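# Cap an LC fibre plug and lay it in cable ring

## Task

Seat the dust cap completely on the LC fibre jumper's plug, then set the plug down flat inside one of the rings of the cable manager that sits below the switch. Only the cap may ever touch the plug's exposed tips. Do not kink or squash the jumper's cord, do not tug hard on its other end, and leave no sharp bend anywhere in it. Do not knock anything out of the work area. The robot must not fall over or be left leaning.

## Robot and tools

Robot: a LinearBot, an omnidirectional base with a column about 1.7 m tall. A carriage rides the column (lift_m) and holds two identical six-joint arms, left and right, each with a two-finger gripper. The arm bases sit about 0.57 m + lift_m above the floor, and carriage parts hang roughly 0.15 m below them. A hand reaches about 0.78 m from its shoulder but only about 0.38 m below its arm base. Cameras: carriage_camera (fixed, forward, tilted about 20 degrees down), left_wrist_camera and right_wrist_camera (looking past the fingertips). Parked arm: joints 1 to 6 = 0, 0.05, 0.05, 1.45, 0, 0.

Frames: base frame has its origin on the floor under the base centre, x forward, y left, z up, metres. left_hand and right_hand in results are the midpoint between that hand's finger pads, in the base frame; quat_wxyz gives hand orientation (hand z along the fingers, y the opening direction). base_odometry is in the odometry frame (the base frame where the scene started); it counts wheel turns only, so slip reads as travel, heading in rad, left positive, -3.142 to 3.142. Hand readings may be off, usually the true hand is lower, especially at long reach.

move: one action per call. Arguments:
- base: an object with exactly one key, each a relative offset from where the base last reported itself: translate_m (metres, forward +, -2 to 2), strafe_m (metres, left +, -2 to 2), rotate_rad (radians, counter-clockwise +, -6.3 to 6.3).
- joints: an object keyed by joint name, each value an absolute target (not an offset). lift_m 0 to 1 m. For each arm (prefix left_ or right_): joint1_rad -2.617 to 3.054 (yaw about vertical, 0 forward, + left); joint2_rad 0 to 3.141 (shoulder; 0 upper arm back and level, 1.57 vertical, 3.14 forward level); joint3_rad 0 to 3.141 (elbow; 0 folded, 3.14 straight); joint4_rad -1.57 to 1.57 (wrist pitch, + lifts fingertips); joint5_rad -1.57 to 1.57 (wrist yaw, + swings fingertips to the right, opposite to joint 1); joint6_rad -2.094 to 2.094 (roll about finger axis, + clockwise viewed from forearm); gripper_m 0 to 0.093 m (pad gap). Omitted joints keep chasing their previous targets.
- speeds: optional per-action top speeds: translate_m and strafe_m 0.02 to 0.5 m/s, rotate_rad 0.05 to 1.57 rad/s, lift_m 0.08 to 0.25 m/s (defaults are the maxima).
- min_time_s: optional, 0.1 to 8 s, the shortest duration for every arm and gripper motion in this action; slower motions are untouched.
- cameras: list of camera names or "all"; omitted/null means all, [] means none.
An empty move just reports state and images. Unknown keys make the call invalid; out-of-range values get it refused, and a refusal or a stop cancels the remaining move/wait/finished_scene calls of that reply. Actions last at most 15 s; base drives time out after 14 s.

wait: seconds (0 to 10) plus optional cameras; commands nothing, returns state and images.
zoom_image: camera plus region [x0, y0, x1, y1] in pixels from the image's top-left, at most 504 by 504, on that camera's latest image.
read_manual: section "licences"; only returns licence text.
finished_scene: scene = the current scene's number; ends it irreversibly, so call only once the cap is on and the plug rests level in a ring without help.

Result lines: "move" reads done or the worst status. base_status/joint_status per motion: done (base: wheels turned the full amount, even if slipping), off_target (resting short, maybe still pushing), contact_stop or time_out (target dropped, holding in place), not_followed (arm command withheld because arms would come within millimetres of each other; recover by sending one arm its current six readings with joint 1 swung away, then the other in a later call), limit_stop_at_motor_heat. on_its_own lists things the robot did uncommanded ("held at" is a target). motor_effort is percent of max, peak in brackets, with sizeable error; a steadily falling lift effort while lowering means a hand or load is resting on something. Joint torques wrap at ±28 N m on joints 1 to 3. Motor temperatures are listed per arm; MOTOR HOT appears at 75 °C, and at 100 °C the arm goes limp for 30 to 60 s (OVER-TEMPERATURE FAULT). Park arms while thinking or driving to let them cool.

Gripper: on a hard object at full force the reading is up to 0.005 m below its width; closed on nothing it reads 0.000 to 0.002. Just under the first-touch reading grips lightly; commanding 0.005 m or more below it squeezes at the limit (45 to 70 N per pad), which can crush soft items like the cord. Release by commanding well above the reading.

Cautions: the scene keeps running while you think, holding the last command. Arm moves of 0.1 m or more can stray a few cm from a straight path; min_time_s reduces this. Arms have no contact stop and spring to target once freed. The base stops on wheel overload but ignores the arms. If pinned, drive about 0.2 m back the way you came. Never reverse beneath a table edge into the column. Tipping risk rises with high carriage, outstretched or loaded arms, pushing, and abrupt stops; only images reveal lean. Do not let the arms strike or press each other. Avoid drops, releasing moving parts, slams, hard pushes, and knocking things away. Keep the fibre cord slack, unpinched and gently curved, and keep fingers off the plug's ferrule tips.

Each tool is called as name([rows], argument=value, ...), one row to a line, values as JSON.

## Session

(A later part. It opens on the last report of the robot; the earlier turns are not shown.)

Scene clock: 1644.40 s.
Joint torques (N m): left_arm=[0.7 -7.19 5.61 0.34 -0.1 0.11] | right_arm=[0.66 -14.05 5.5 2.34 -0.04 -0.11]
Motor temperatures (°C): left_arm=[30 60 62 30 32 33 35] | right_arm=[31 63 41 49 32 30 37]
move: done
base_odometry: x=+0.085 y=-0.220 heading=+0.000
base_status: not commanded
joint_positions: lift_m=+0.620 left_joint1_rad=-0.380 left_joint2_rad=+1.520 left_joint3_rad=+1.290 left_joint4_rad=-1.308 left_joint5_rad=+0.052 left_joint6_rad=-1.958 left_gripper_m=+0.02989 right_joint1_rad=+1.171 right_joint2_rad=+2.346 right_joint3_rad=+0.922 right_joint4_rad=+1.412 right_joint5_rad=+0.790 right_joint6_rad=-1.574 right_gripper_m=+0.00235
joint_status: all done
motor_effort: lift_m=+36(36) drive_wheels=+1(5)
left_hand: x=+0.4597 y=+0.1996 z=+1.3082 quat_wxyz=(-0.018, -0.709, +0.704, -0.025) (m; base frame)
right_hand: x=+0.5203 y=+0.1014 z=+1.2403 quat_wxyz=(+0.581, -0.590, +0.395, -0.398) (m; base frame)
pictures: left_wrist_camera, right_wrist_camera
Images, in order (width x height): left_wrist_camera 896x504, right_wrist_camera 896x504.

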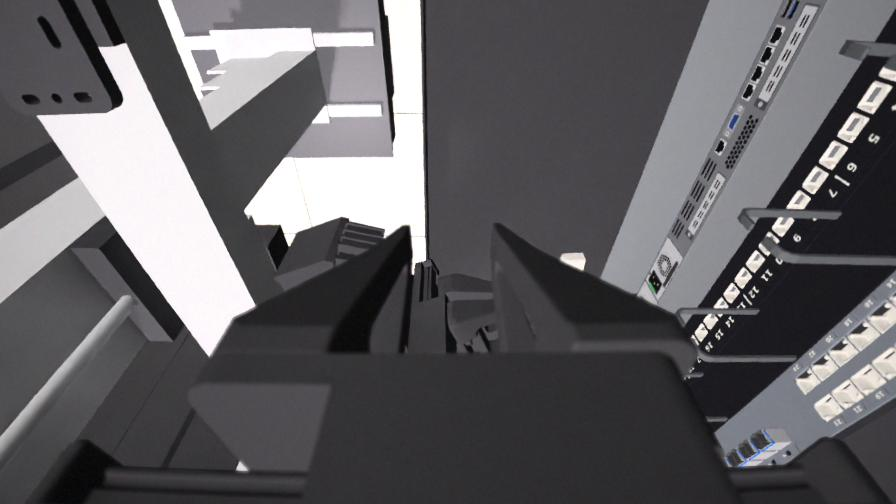

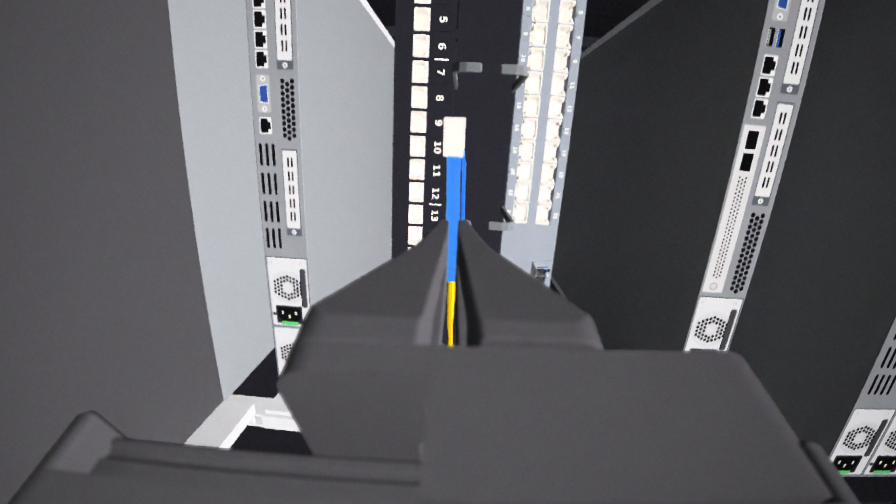

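move(joints={"left_joint1_rad": -0.3, "left_joint2_rad": 1.095, "left_joint3_rad": 0.908, "left_joint4_rad": -1.025, "left_joint5_rad": 0.0, "left_joint6_rad": -1.7}, min_time_s=2.0, cameras=[])

move(joints={"left_joint1_rad": -0.3, "left_joint2_rad": 0.755, "left_joint3_rad": 0.773, "left_joint4_rad": -0.78, "left_joint5_rad": 0.0, "left_joint6_rad": -1.2}, min_time_s=1.5, cameras=[])

move(joints={"left_joint1_rad": -0.25, "left_joint2_rad": 0.315, "left_joint3_rad": 0.366, "left_joint4_rad": 0.014, "left_joint5_rad": 0.0, "left_joint6_rad": 0.0}, min_time_s=2.0, cameras=["left_wrist_camera", "right_wrist_camera"])

move(joints={"left_joint1_rad": 0.0, "left_joint2_rad": 0.05, "left_joint3_rad": 0.05, "left_joint4_rad": 1.45, "left_joint5_rad": 0.0, "left_joint6_rad": 0.0}, min_time_s=2.0, cameras=["carriage_camera", "right_wrist_camera"])

Scene clock: 1657.83 s.
Joint torques (N m): left_arm=[0.72 -3.4 6.17 1.05 -0.12 0.15] | right_arm=[0.66 -14.08 5.48 2.35 -0.05 -0.11]
Motor temperatures (°C): left_arm=[30 57 59 30 31 33 34] | right_arm=[31 63 41 49 32 30 37]
move: done
base_odometry: x=+0.085 y=-0.220 heading=+0.000
base_status: not commanded
joint_positions: lift_m=+0.620 left_joint1_rad=-0.308 left_joint2_rad=+1.109 left_joint3_rad=+0.923 left_joint4_rad=-1.041 left_joint5_rad=+0.013 left_joint6_rad=-1.711 left_gripper_m=+0.02989 right_joint1_rad=+1.171 right_joint2_rad=+2.346 right_joint3_rad=+0.922 right_joint4_rad=+1.412 right_joint5_rad=+0.790 right_joint6_rad=-1.574 right_gripper_m=+0.00235
joint_status: all done
motor_effort: lift_m=+36(36) drive_wheels=+0(5)
left_hand: x=+0.4405 y=+0.2328 z=+1.3060 quat_wxyz=(+0.085, -0.635, +0.753, -0.148) (m; base frame)
right_hand: x=+0.5203 y=+0.1014 z=+1.2403 quat_wxyz=(+0.581, -0.590, +0.395, -0.398) (m; base frame)
pictures: none
No camera images: "cameras" was empty.

Scene clock: 1659.70 s.
Joint torques (N m): left_arm=[0.75 -0.77 6.53 1.89 -0.1 0.17] | right_arm=[0.65 -14.09 5.48 2.35 -0.05 -0.11]
Motor temperatures (°C): left_arm=[30 56 58 30 31 33 34] | right_arm=[31 63 41 49 32 30 37]
move: done
base_odometry: x=+0.085 y=-0.220 heading=+0.000
base_status: not commanded
joint_positions: lift_m=+0.620 left_joint1_rad=-0.308 left_joint2_rad=+0.760 left_joint3_rad=+0.788 left_joint4_rad=-0.797 left_joint5_rad=+0.011 left_joint6_rad=-1.212 left_gripper_m=+0.02989 right_joint1_rad=+1.171 right_joint2_rad=+2.346 right_joint3_rad=+0.922 right_joint4_rad=+1.412 right_joint5_rad=+0.790 right_joint6_rad=-1.574 right_gripper_m=+0.00235
joint_status: all done
motor_effort: lift_m=+36(36) drive_wheels=-2(4)
left_hand: x=+0.4515 y=+0.2296 z=+1.3652 quat_wxyz=(+0.279, -0.400, +0.829, -0.273) (m; base frame)
right_hand: x=+0.5203 y=+0.1014 z=+1.2403 quat_wxyz=(+0.581, -0.590, +0.395, -0.398) (m; base frame)
pictures: none
No camera images: "cameras" was empty.

Scene clock: 1662.10 s.
Joint torques (N m): left_arm=[0.75 0.84 6.74 2.28 -0.03 0.13] | right_arm=[0.66 -14.09 5.5 2.34 -0.05 -0.1]
Motor temperatures (°C): left_arm=[30 56 58 31 31 33 34] | right_arm=[31 63 41 49 32 30 37]
move: done
base_odometry: x=+0.085 y=-0.220 heading=+0.000
base_status: not commanded
joint_positions: lift_m=+0.620 left_joint1_rad=-0.258 left_joint2_rad=+0.321 left_joint3_rad=+0.382 left_joint4_rad=-0.005 left_joint5_rad=+0.011 left_joint6_rad=-0.012 left_gripper_m=+0.02989 right_joint1_rad=+1.171 right_joint2_rad=+2.346 right_joint3_rad=+0.922 right_joint4_rad=+1.412 right_joint5_rad=+0.790 right_joint6_rad=-1.574 right_gripper_m=+0.00235
joint_status: all done
motor_effort: lift_m=+36(36) drive_wheels=-2(4)
left_hand: x=+0.4622 y=+0.2398 z=+1.4594 quat_wxyz=(+0.720, +0.088, +0.681, -0.102) (m; base frame)
right_hand: x=+0.5203 y=+0.1014 z=+1.2402 quat_wxyz=(+0.581, -0.590, +0.395, -0.398) (m; base frame)
pictures: left_wrist_camera, right_wrist_camera
Images, in order (width x height): left_wrist_camera 896x504, right_wrist_camera 896x504.

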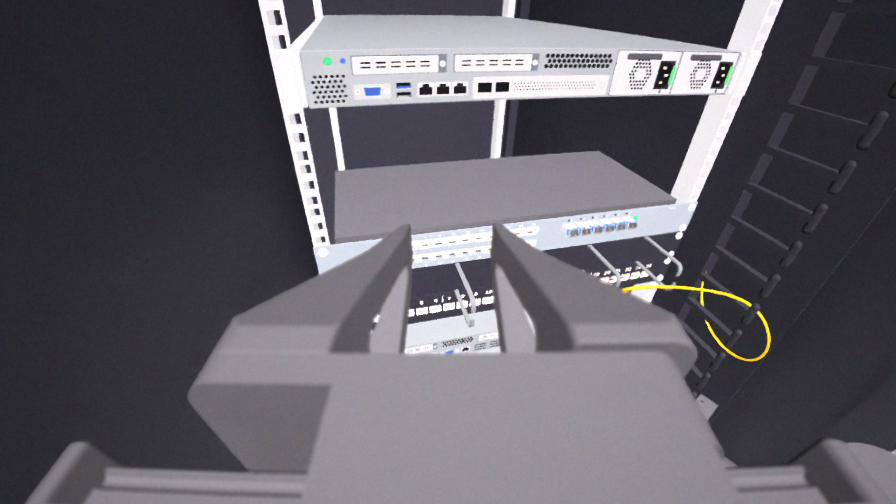

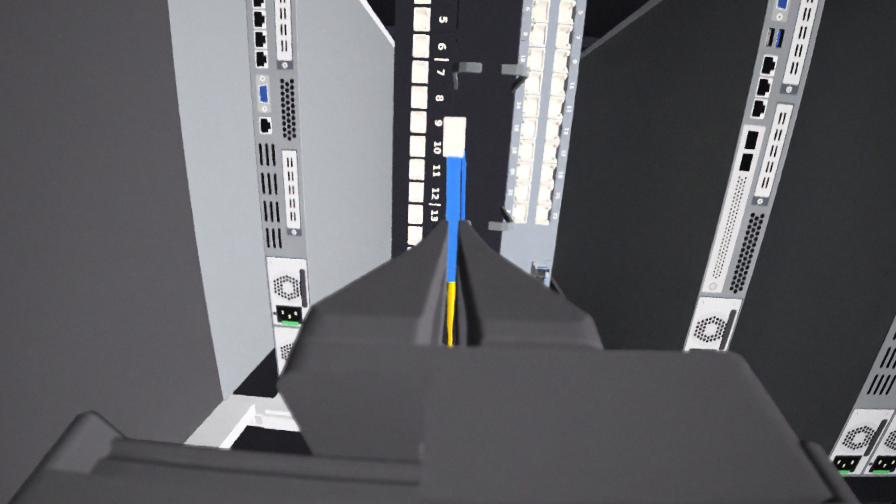

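Scene clock: 1664.50 s.
Joint torques (N m): left_arm=[0.73 2.85 5.04 -0.12 -0.04 0.11] | right_arm=[0.66 -14.08 5.48 2.35 -0.04 -0.11]
Motor temperatures (°C): left_arm=[30 55 58 31 31 33 34] | right_arm=[31 63 41 49 32 30 37]
move: done
base_odometry: x=+0.085 y=-0.220 heading=+0.000
base_status: not commanded
joint_positions: lift_m=+0.620 left_joint1_rad=-0.009 left_joint2_rad=+0.058 left_joint3_rad=+0.064 left_joint4_rad=+1.436 left_joint5_rad=+0.010 left_joint6_rad=-0.010 left_gripper_m=+0.02989 right_joint1_rad=+1.171 right_joint2_rad=+2.346 right_joint3_rad=+0.922 right_joint4_rad=+1.412 right_joint5_rad=+0.790 right_joint6_rad=-1.574 right_gripper_m=+0.00235
joint_status: all done
motor_effort: lift_m=+36(36) drive_wheels=+0(5)
left_hand: x=+0.2481 y=+0.3050 z=+1.6080 quat_wxyz=(+0.998, +0.005, +0.065, -0.010) (m; base frame)
right_hand: x=+0.5203 y=+0.1014 z=+1.2402 quat_wxyz=(+0.581, -0.590, +0.395, -0.398) (m; base frame)
pictures: carriage_camera, right_wrist_camera
Images, in order (width x height): carriage_camera 896x504, right_wrist_camera 896x504.

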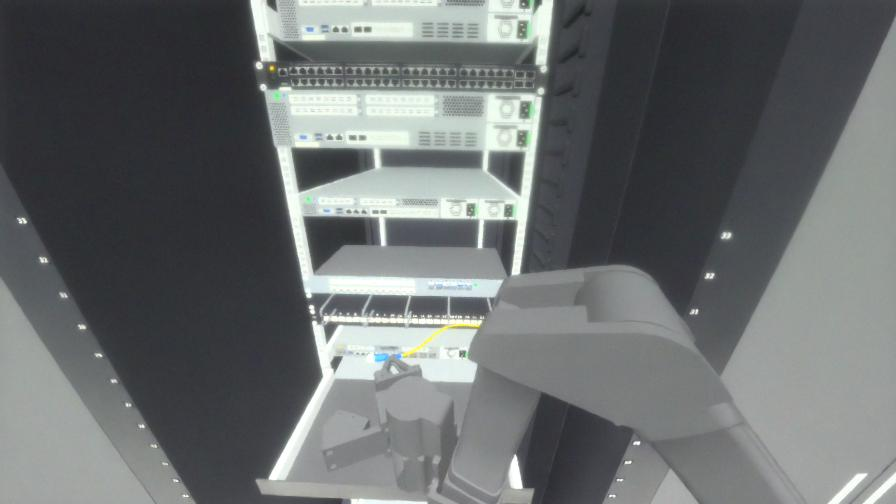

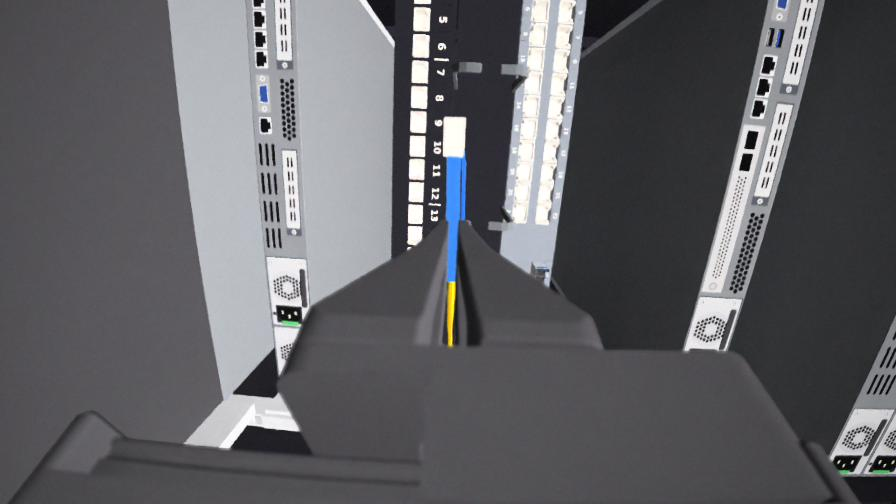

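move(joints={"right_joint1_rad": 0.9464, "right_joint2_rad": 2.286, "right_joint3_rad": 0.8446, "right_joint4_rad": 1.4612, "right_joint5_rad": 0.6424, "right_joint6_rad": -1.582}, min_time_s=4.0, cameras=["carriage_camera", "right_wrist_camera"])

zoom_image(camera="right_wrist_camera", region=[380, 60, 580, 280])

Scene clock: 1734.90 s.
Joint torques (N m): left_arm=[0.75 2.86 5.05 -0.17 -0.04 0.11] | right_arm=[-0.7 -13.9 3 2.58 -0.06 -0.11]
Motor temperatures (°C): left_arm=[29 47 53 30 30 33 34] | right_arm=[31 65 41 50 32 30 37]
move: done
base_odometry: x=+0.085 y=-0.220 heading=+0.000
base_status: not commanded
joint_positions: lift_m=+0.620 left_joint1_rad=-0.008 left_joint2_rad=+0.058 left_joint3_rad=+0.064 left_joint4_rad=+1.440 left_joint5_rad=+0.010 left_joint6_rad=-0.010 left_gripper_m=+0.02989 right_joint1_rad=+0.953 right_joint2_rad=+2.314 right_joint3_rad=+0.855 right_joint4_rad=+1.458 right_joint5_rad=+0.649 right_joint6_rad=-1.574 right_gripper_m=+0.00235
joint_status: all done
motor_effort: lift_m=+36(36) drive_wheels=+2(5)
left_hand: x=+0.2472 y=+0.3050 z=+1.6081 quat_wxyz=(+0.998, +0.005, +0.063, -0.010) (m; base frame)
right_hand: x=+0.5874 y=+0.0378 z=+1.2448 quat_wxyz=(+0.569, -0.571, +0.418, -0.419) (m; base frame)
pictures: carriage_camera, right_wrist_camera
Images, in order (width x height): carriage_camera 896x504, right_wrist_camera 896x504.

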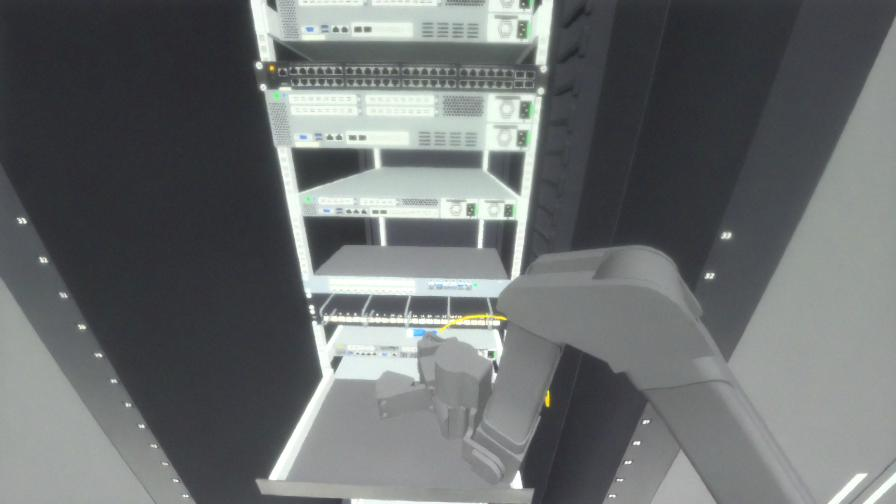

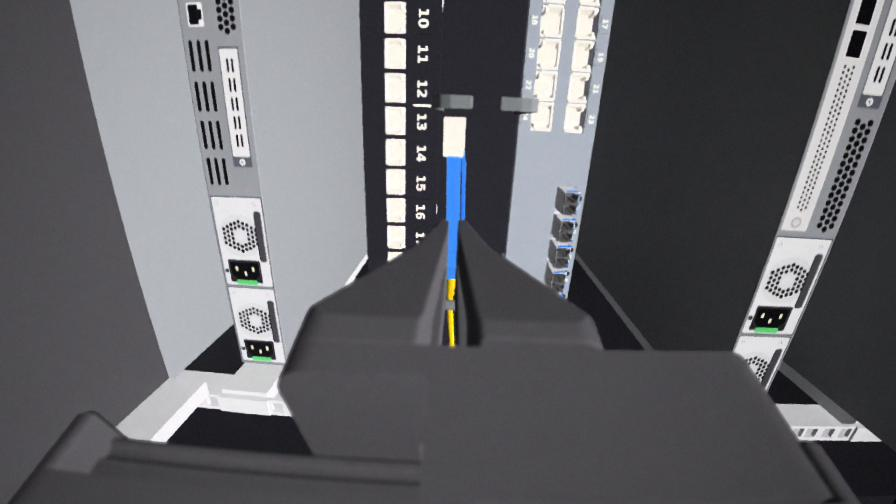

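Scaled by 2.291 from the camera's 896x504 image, which has a finer 1280x720 frame.

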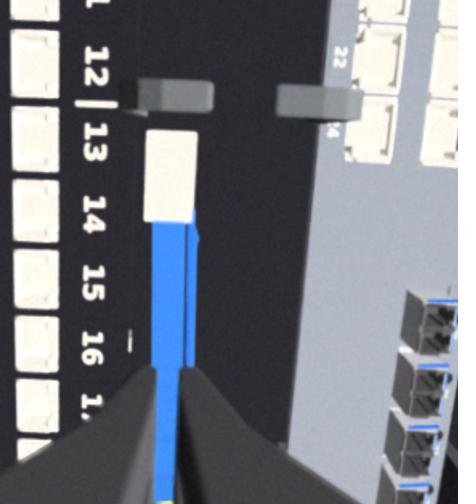

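zoom_image(camera="carriage_camera", region=[310, 270, 520, 370])

Scaled by 2.400 from the camera's 896x504 image, which has a finer 1280x720 frame.

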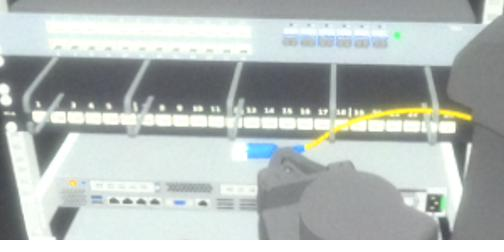

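zoom_image(camera="carriage_camera", region=[390, 290, 450, 350])

Scaled by 8.400 from the camera's 896x504 image, which has a finer 1280x720 frame.

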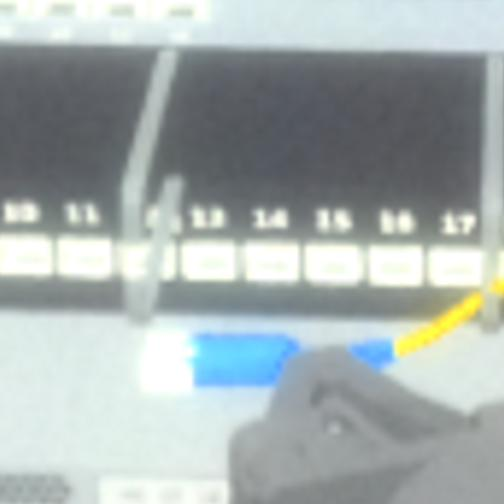

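move(joints={"right_joint1_rad": 0.916, "right_joint2_rad": 2.352, "right_joint3_rad": 0.925, "right_joint4_rad": 1.4106, "right_joint5_rad": 0.630, "right_joint6_rad": -1.582}, min_time_s=3.0, cameras=["carriage_camera", "right_wrist_camera"])

zoom_image(camera="right_wrist_camera", region=[380, 60, 580, 280])

zoom_image(camera="carriage_camera", region=[390, 290, 470, 360])

Scene clock: 1786.70 s.
Joint torques (N m): left_arm=[0.7 2.85 5.05 -0.16 -0.03 0.11] | right_arm=[-0.62 -9.94 5.59 2.39 -0.08 -0.1]
Motor temperatures (°C): left_arm=[29 45 52 30 30 33 33] | right_arm=[31 69 39 52 32 30 37]
move: done
base_odometry: x=+0.085 y=-0.220 heading=+0.000
base_status: not commanded
joint_positions: lift_m=+0.620 left_joint1_rad=-0.008 left_joint2_rad=+0.058 left_joint3_rad=+0.064 left_joint4_rad=+1.440 left_joint5_rad=+0.010 left_joint6_rad=-0.010 left_gripper_m=+0.02989 right_joint1_rad=+0.922 right_joint2_rad=+2.335 right_joint3_rad=+0.908 right_joint4_rad=+1.425 right_joint5_rad=+0.638 right_joint6_rad=-1.574 right_gripper_m=+0.00235
joint_status: all done
motor_effort: lift_m=+36(36) drive_wheels=+1(4)
left_hand: x=+0.2471 y=+0.3050 z=+1.6081 quat_wxyz=(+0.998, +0.005, +0.063, -0.010) (m; base frame)
right_hand: x=+0.6047 y=+0.0368 z=+1.2441 quat_wxyz=(+0.565, -0.567, +0.424, -0.425) (m; base frame)
pictures: carriage_camera, right_wrist_camera
Images, in order (width x height): carriage_camera 896x504, right_wrist_camera 896x504.

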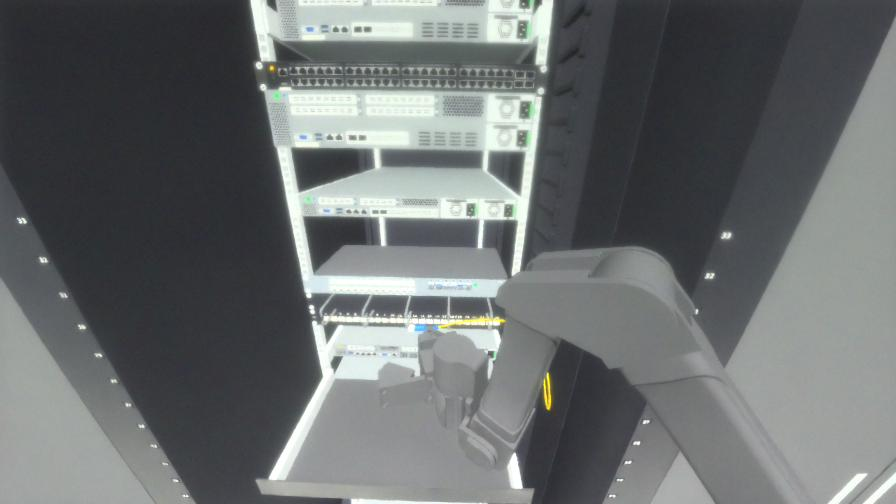

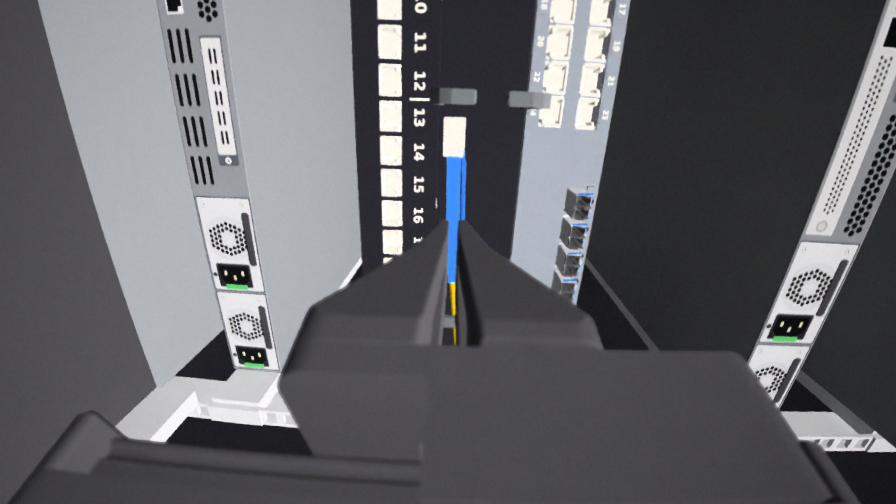

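Scaled by 2.291 from the camera's 896x504 image, which has a finer 1280x720 frame.

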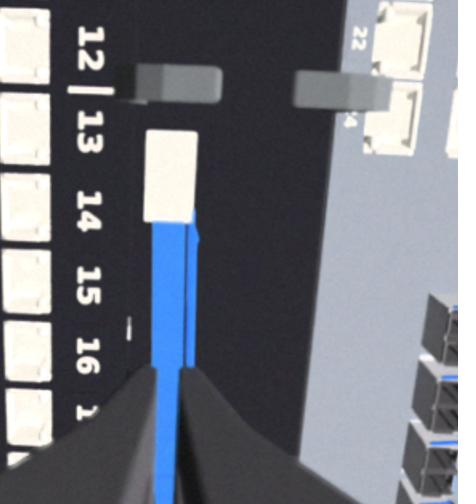

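Scaled by 6.300 from the camera's 896x504 image, which has a finer 1280x720 frame.

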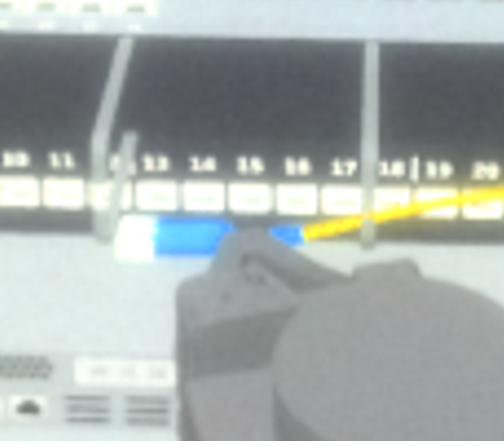

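move(joints={"right_joint1_rad": 0.885, "right_joint2_rad": 2.3651, "right_joint3_rad": 0.975, "right_joint4_rad": 1.3741, "right_joint5_rad": 0.6212, "right_joint6_rad": -1.582}, min_time_s=3.0, cameras=["carriage_camera", "right_wrist_camera"])

zoom_image(camera="right_wrist_camera", region=[380, 40, 580, 260])

zoom_image(camera="carriage_camera", region=[390, 290, 470, 360])

Scene clock: 1814.87 s.
Joint torques (N m): left_arm=[0.72 2.82 5.04 -0.17 -0.03 0.11] | right_arm=[-0.61 -10.25 5.9 2.41 -0.11 -0.11]
Motor temperatures (°C): left_arm=[29 44 52 30 30 33 33] | right_arm=[31 62 40 52 32 30 37]
move: done
base_odometry: x=+0.085 y=-0.220 heading=+0.000
base_status: not commanded
joint_positions: lift_m=+0.620 left_joint1_rad=-0.008 left_joint2_rad=+0.058 left_joint3_rad=+0.064 left_joint4_rad=+1.440 left_joint5_rad=+0.010 left_joint6_rad=-0.010 left_gripper_m=+0.02989 right_joint1_rad=+0.891 right_joint2_rad=+2.347 right_joint3_rad=+0.957 right_joint4_rad=+1.389 right_joint5_rad=+0.632 right_joint6_rad=-1.574 right_gripper_m=+0.00235
joint_status: all done
motor_effort: lift_m=+36(36) drive_wheels=+1(6)
left_hand: x=+0.2471 y=+0.3050 z=+1.6081 quat_wxyz=(+0.998, +0.005, +0.063, -0.010) (m; base frame)
right_hand: x=+0.6217 y=+0.0342 z=+1.2455 quat_wxyz=(+0.559, -0.561, +0.430, -0.432) (m; base frame)
pictures: carriage_camera, right_wrist_camera
Images, in order (width x height): carriage_camera 896x504, right_wrist_camera 896x504.

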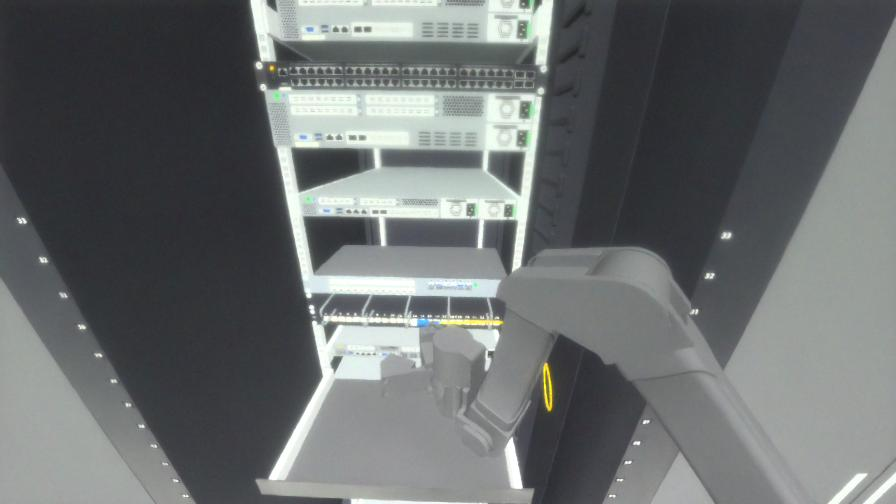

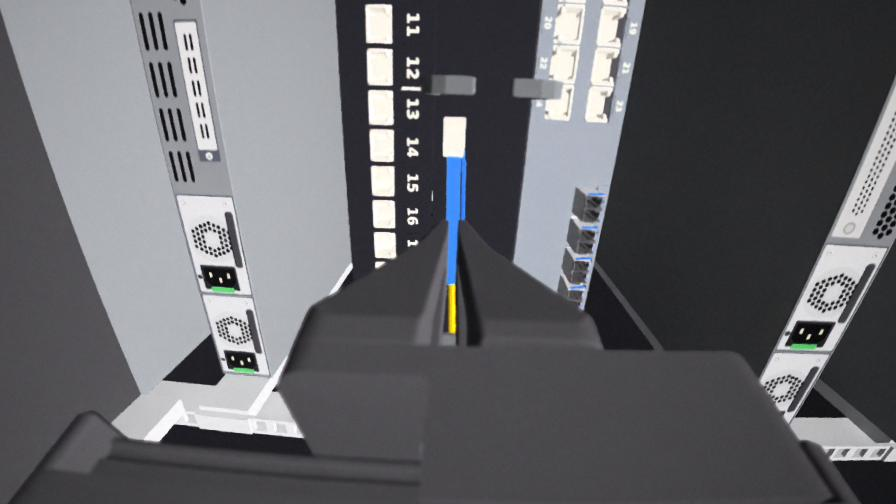

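Scaled by 2.291 from the camera's 896x504 image, which has a finer 1280x720 frame.

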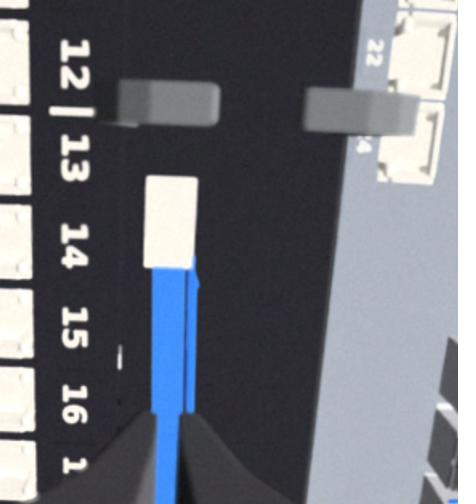

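Scaled by 6.300 from the camera's 896x504 image, which has a finer 1280x720 frame.

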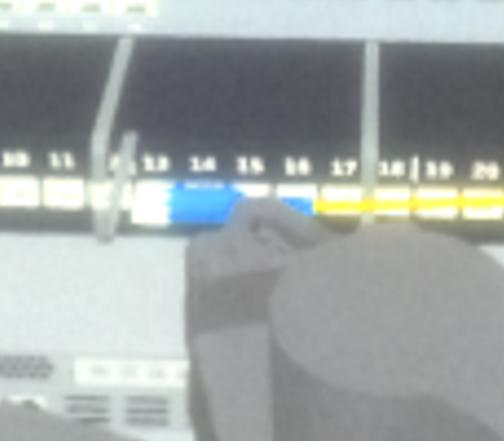

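move(joints={"right_joint1_rad": 0.925, "right_joint2_rad": 2.3877, "right_joint3_rad": 1.0418, "right_joint4_rad": 1.3299, "right_joint5_rad": 0.668, "right_joint6_rad": -1.582}, min_time_s=2.5, cameras=["carriage_camera", "right_wrist_camera"])

zoom_image(camera="right_wrist_camera", region=[380, 40, 580, 260])

zoom_image(camera="carriage_camera", region=[390, 290, 470, 360])

Scene clock: 1841.53 s.
Joint torques (N m): left_arm=[0.7 2.84 5.05 -0.17 -0.03 0.11] | right_arm=[0.59 -10.62 6.22 2.38 0.11 -0.11]
Motor temperatures (°C): left_arm=[29 44 51 30 30 33 33] | right_arm=[31 62 40 51 32 30 37]
move: done
base_odometry: x=+0.085 y=-0.220 heading=+0.000
base_status: not commanded
joint_positions: lift_m=+0.620 left_joint1_rad=-0.008 left_joint2_rad=+0.058 left_joint3_rad=+0.064 left_joint4_rad=+1.440 left_joint5_rad=+0.010 left_joint6_rad=-0.010 left_gripper_m=+0.02989 right_joint1_rad=+0.919 right_joint2_rad=+2.369 right_joint3_rad=+1.023 right_joint4_rad=+1.344 right_joint5_rad=+0.658 right_joint6_rad=-1.574 right_gripper_m=+0.00235
joint_status: all done
motor_effort: lift_m=+36(36) drive_wheels=-1(4)
left_hand: x=+0.2471 y=+0.3050 z=+1.6081 quat_wxyz=(+0.998, +0.005, +0.063, -0.010) (m; base frame)
right_hand: x=+0.6217 y=+0.0524 z=+1.2459 quat_wxyz=(+0.560, -0.562, +0.430, -0.432) (m; base frame)
pictures: carriage_camera, right_wrist_camera
Images, in order (width x height): carriage_camera 896x504, right_wrist_camera 896x504.

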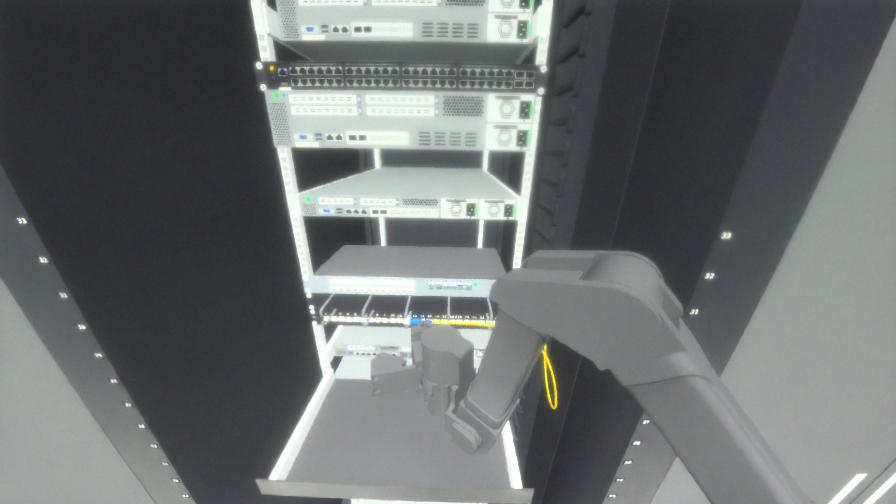

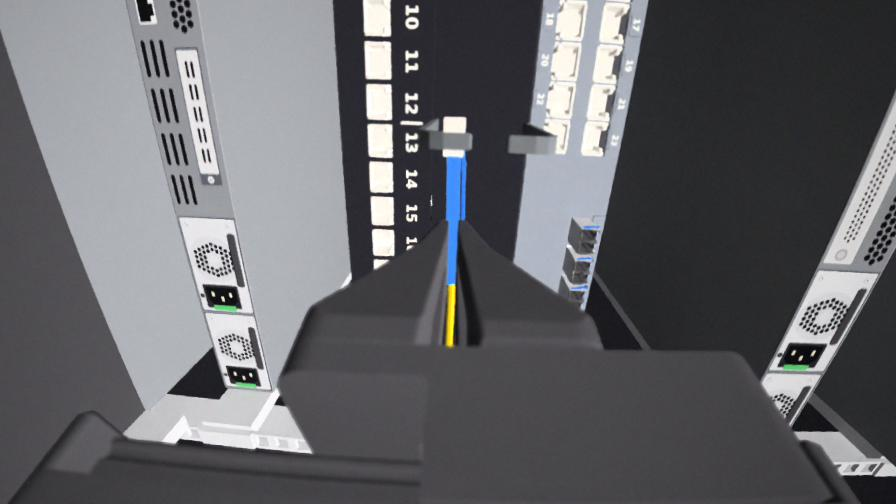

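Scaled by 2.291 from the camera's 896x504 image, which has a finer 1280x720 frame.

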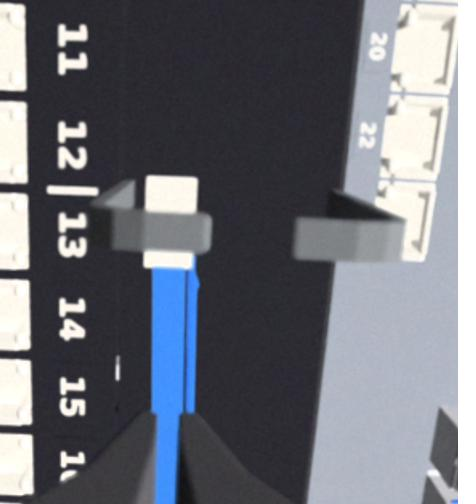

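Scaled by 6.300 from the camera's 896x504 image, which has a finer 1280x720 frame.

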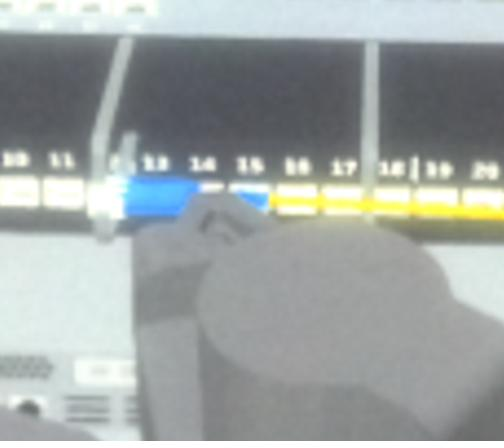

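move(joints={"right_joint1_rad": 0.952, "right_joint2_rad": 2.415, "right_joint3_rad": 1.113, "right_joint4_rad": 1.2859, "right_joint5_rad": 0.6951, "right_joint6_rad": -1.582}, min_time_s=2.5, cameras=["carriage_camera", "right_wrist_camera"])

zoom_image(camera="right_wrist_camera", region=[380, 60, 580, 280])

zoom_image(camera="carriage_camera", region=[390, 290, 470, 360])

Scene clock: 1860.40 s.
Joint torques (N m): left_arm=[0.7 2.86 5.03 -0.17 -0.03 0.11] | right_arm=[0.58 -10.96 6.5 2.36 0.1 -0.11]
Motor temperatures (°C): left_arm=[29 44 51 30 30 33 33] | right_arm=[31 62 40 50 32 30 37]
move: done
base_odometry: x=+0.085 y=-0.220 heading=+0.000
base_status: not commanded
joint_positions: lift_m=+0.620 left_joint1_rad=-0.008 left_joint2_rad=+0.058 left_joint3_rad=+0.064 left_joint4_rad=+1.440 left_joint5_rad=+0.010 left_joint6_rad=-0.010 left_gripper_m=+0.02989 right_joint1_rad=+0.946 right_joint2_rad=+2.396 right_joint3_rad=+1.094 right_joint4_rad=+1.300 right_joint5_rad=+0.686 right_joint6_rad=-1.574 right_gripper_m=+0.00235
joint_status: all done
motor_effort: lift_m=+36(36) drive_wheels=+0(4)
left_hand: x=+0.2471 y=+0.3050 z=+1.6081 quat_wxyz=(+0.998, +0.005, +0.063, -0.010) (m; base frame)
right_hand: x=+0.6218 y=+0.0703 z=+1.2459 quat_wxyz=(+0.559, -0.562, +0.430, -0.432) (m; base frame)
pictures: carriage_camera, right_wrist_camera
Images, in order (width x height): carriage_camera 896x504, right_wrist_camera 896x504.

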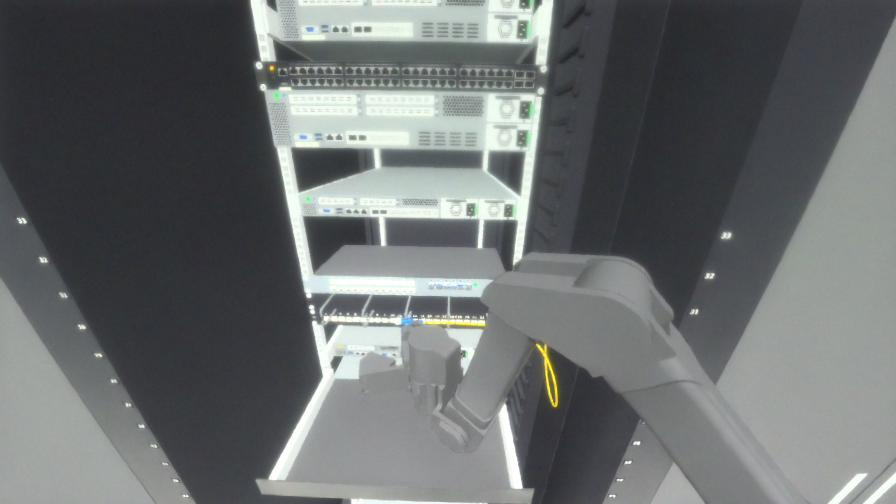

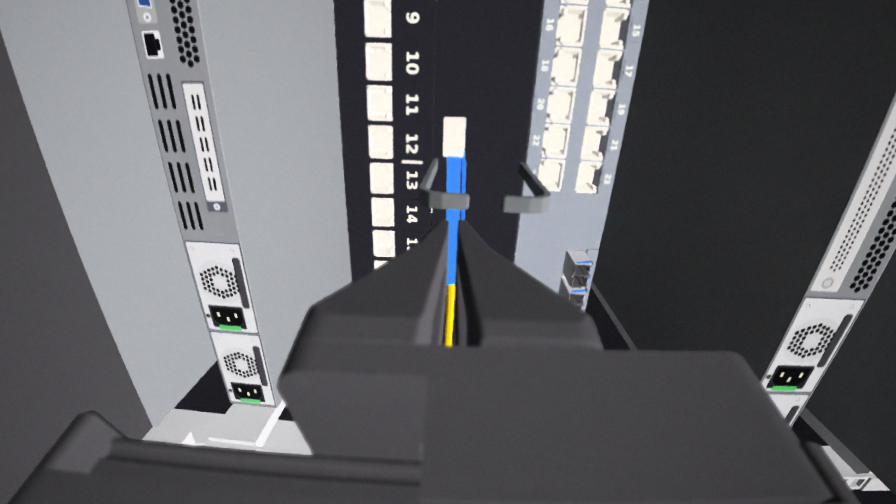

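Scaled by 2.291 from the camera's 896x504 image, which has a finer 1280x720 frame.

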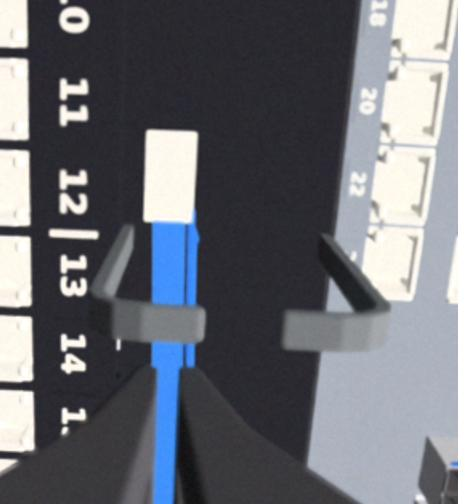

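Scaled by 6.300 from the camera's 896x504 image, which has a finer 1280x720 frame.

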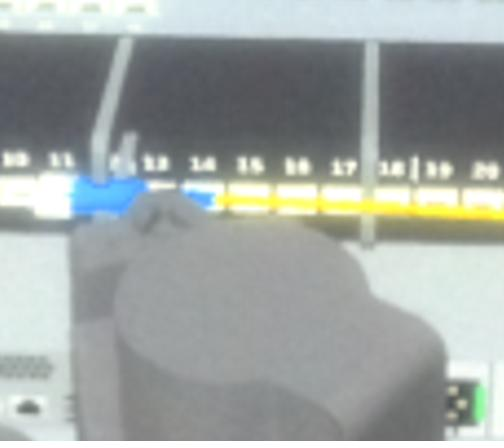

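move(joints={"right_joint2_rad": 2.430, "right_joint3_rad": 1.116, "right_joint4_rad": 1.314}, min_time_s=2.0, cameras=["right_wrist_camera"])

zoom_image(camera="right_wrist_camera", region=[400, 100, 520, 260])

Scene clock: 1879.03 s.
Joint torques (N m): left_arm=[0.72 2.84 5.04 -0.17 -0.03 0.11] | right_arm=[0.55 -11.02 6.39 2.57 0.1 -0.11]
Motor temperatures (°C): left_arm=[29 43 51 30 29 33 33] | right_arm=[31 60 41 50 31 30 37]
move: done
base_odometry: x=+0.085 y=-0.220 heading=+0.000
base_status: not commanded
joint_positions: lift_m=+0.620 left_joint1_rad=-0.008 left_joint2_rad=+0.058 left_joint3_rad=+0.064 left_joint4_rad=+1.440 left_joint5_rad=+0.010 left_joint6_rad=-0.010 left_gripper_m=+0.02989 right_joint1_rad=+0.946 right_joint2_rad=+2.411 right_joint3_rad=+1.097 right_joint4_rad=+1.311 right_joint5_rad=+0.687 right_joint6_rad=-1.574 right_gripper_m=+0.00235
joint_status: all done
motor_effort: lift_m=+36(36) drive_wheels=+0(4)
left_hand: x=+0.2471 y=+0.3050 z=+1.6081 quat_wxyz=(+0.998, +0.005, +0.063, -0.010) (m; base frame)
right_hand: x=+0.6219 y=+0.0702 z=+1.2412 quat_wxyz=(+0.559, -0.562, +0.430, -0.432) (m; base frame)
pictures: right_wrist_camera
Images, in order (width x height): right_wrist_camera 896x504.

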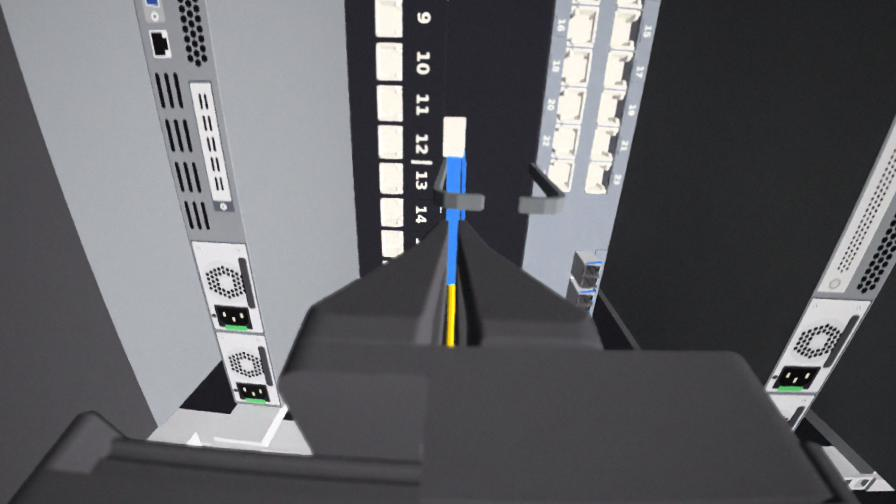

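Scaled by 3.150 from the camera's 896x504 image, which has a finer 1280x720 frame.

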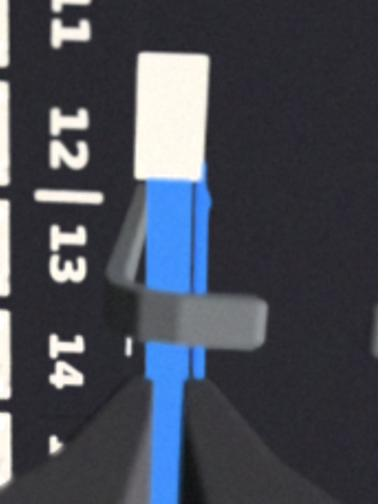

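move(joints={"right_joint2_rad": 2.435, "right_joint3_rad": 1.117, "right_joint4_rad": 1.318}, min_time_s=1.0, cameras=["right_wrist_camera"])

zoom_image(camera="right_wrist_camera", region=[400, 100, 520, 260])

Scene clock: 1888.07 s.
Joint torques (N m): left_arm=[0.69 2.84 5.04 -0.16 -0.03 0.11] | right_arm=[0.58 -11.06 6.35 2.57 0.1 -0.11]
Motor temperatures (°C): left_arm=[29 43 51 30 29 33 33] | right_arm=[31 60 41 51 31 30 37]
move: done
base_odometry: x=+0.085 y=-0.220 heading=+0.000
base_status: not commanded
joint_positions: lift_m=+0.620 left_joint1_rad=-0.008 left_joint2_rad=+0.058 left_joint3_rad=+0.064 left_joint4_rad=+1.440 left_joint5_rad=+0.010 left_joint6_rad=-0.010 left_gripper_m=+0.02989 right_joint1_rad=+0.946 right_joint2_rad=+2.416 right_joint3_rad=+1.099 right_joint4_rad=+1.315 right_joint5_rad=+0.687 right_joint6_rad=-1.574 right_gripper_m=+0.00235
joint_status: all done
motor_effort: lift_m=+36(36) drive_wheels=+2(4)
left_hand: x=+0.2471 y=+0.3050 z=+1.6081 quat_wxyz=(+0.998, +0.005, +0.063, -0.010) (m; base frame)
right_hand: x=+0.6219 y=+0.0703 z=+1.2399 quat_wxyz=(+0.559, -0.562, +0.430, -0.432) (m; base frame)
pictures: right_wrist_camera
Images, in order (width x height): right_wrist_camera 896x504.

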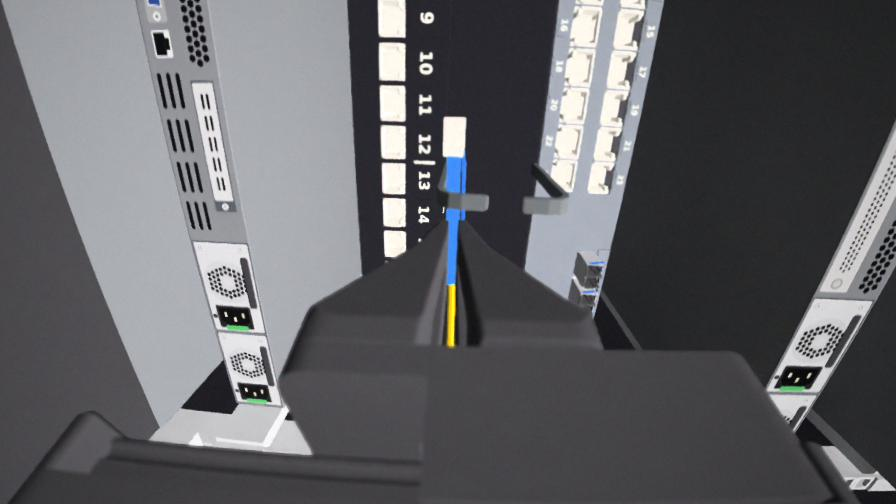

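Scaled by 3.150 from the camera's 896x504 image, which has a finer 1280x720 frame.

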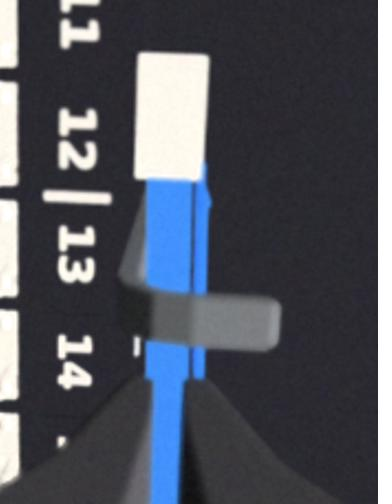

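move(joints={"right_joint2_rad": 2.4384, "right_joint3_rad": 1.1177, "right_joint4_rad": 1.3207}, min_time_s=1.0, cameras=["right_wrist_camera"])

zoom_image(camera="right_wrist_camera", region=[400, 100, 520, 260])

Scene clock: 1895.13 s.
Joint torques (N m): left_arm=[0.73 2.84 5.04 -0.17 -0.04 0.11] | right_arm=[0.58 -11.03 6.31 2.56 0.1 -0.11]
Motor temperatures (°C): left_arm=[29 43 50 30 29 33 33] | right_arm=[31 60 41 51 31 30 37]
move: done
base_odometry: x=+0.085 y=-0.220 heading=+0.000
base_status: not commanded
joint_positions: lift_m=+0.620 left_joint1_rad=-0.008 left_joint2_rad=+0.058 left_joint3_rad=+0.064 left_joint4_rad=+1.440 left_joint5_rad=+0.010 left_joint6_rad=-0.010 left_gripper_m=+0.02989 right_joint1_rad=+0.946 right_joint2_rad=+2.420 right_joint3_rad=+1.099 right_joint4_rad=+1.319 right_joint5_rad=+0.687 right_joint6_rad=-1.574 right_gripper_m=+0.00235
joint_status: all done
motor_effort: lift_m=+36(36) drive_wheels=-1(6)
left_hand: x=+0.2471 y=+0.3050 z=+1.6081 quat_wxyz=(+0.998, +0.005, +0.063, -0.010) (m; base frame)
right_hand: x=+0.6219 y=+0.0703 z=+1.2391 quat_wxyz=(+0.559, -0.562, +0.430, -0.432) (m; base frame)
pictures: right_wrist_camera
Images, in order (width x height): right_wrist_camera 896x504.

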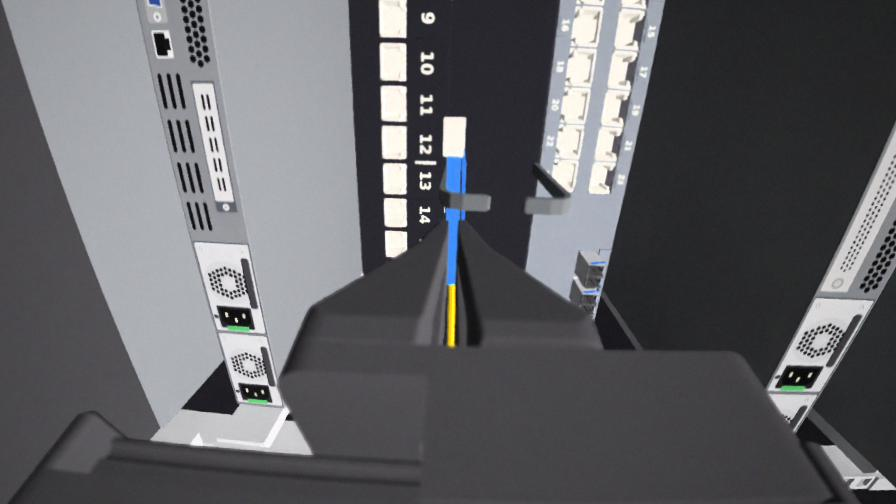

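Scaled by 3.150 from the camera's 896x504 image, which has a finer 1280x720 frame.

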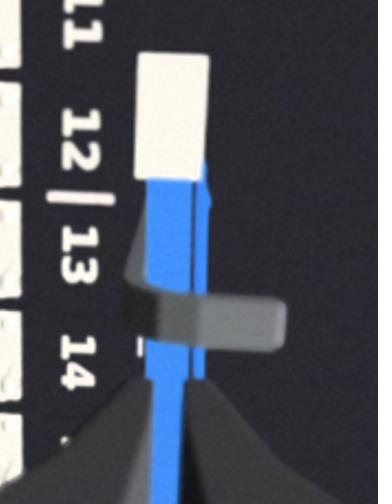

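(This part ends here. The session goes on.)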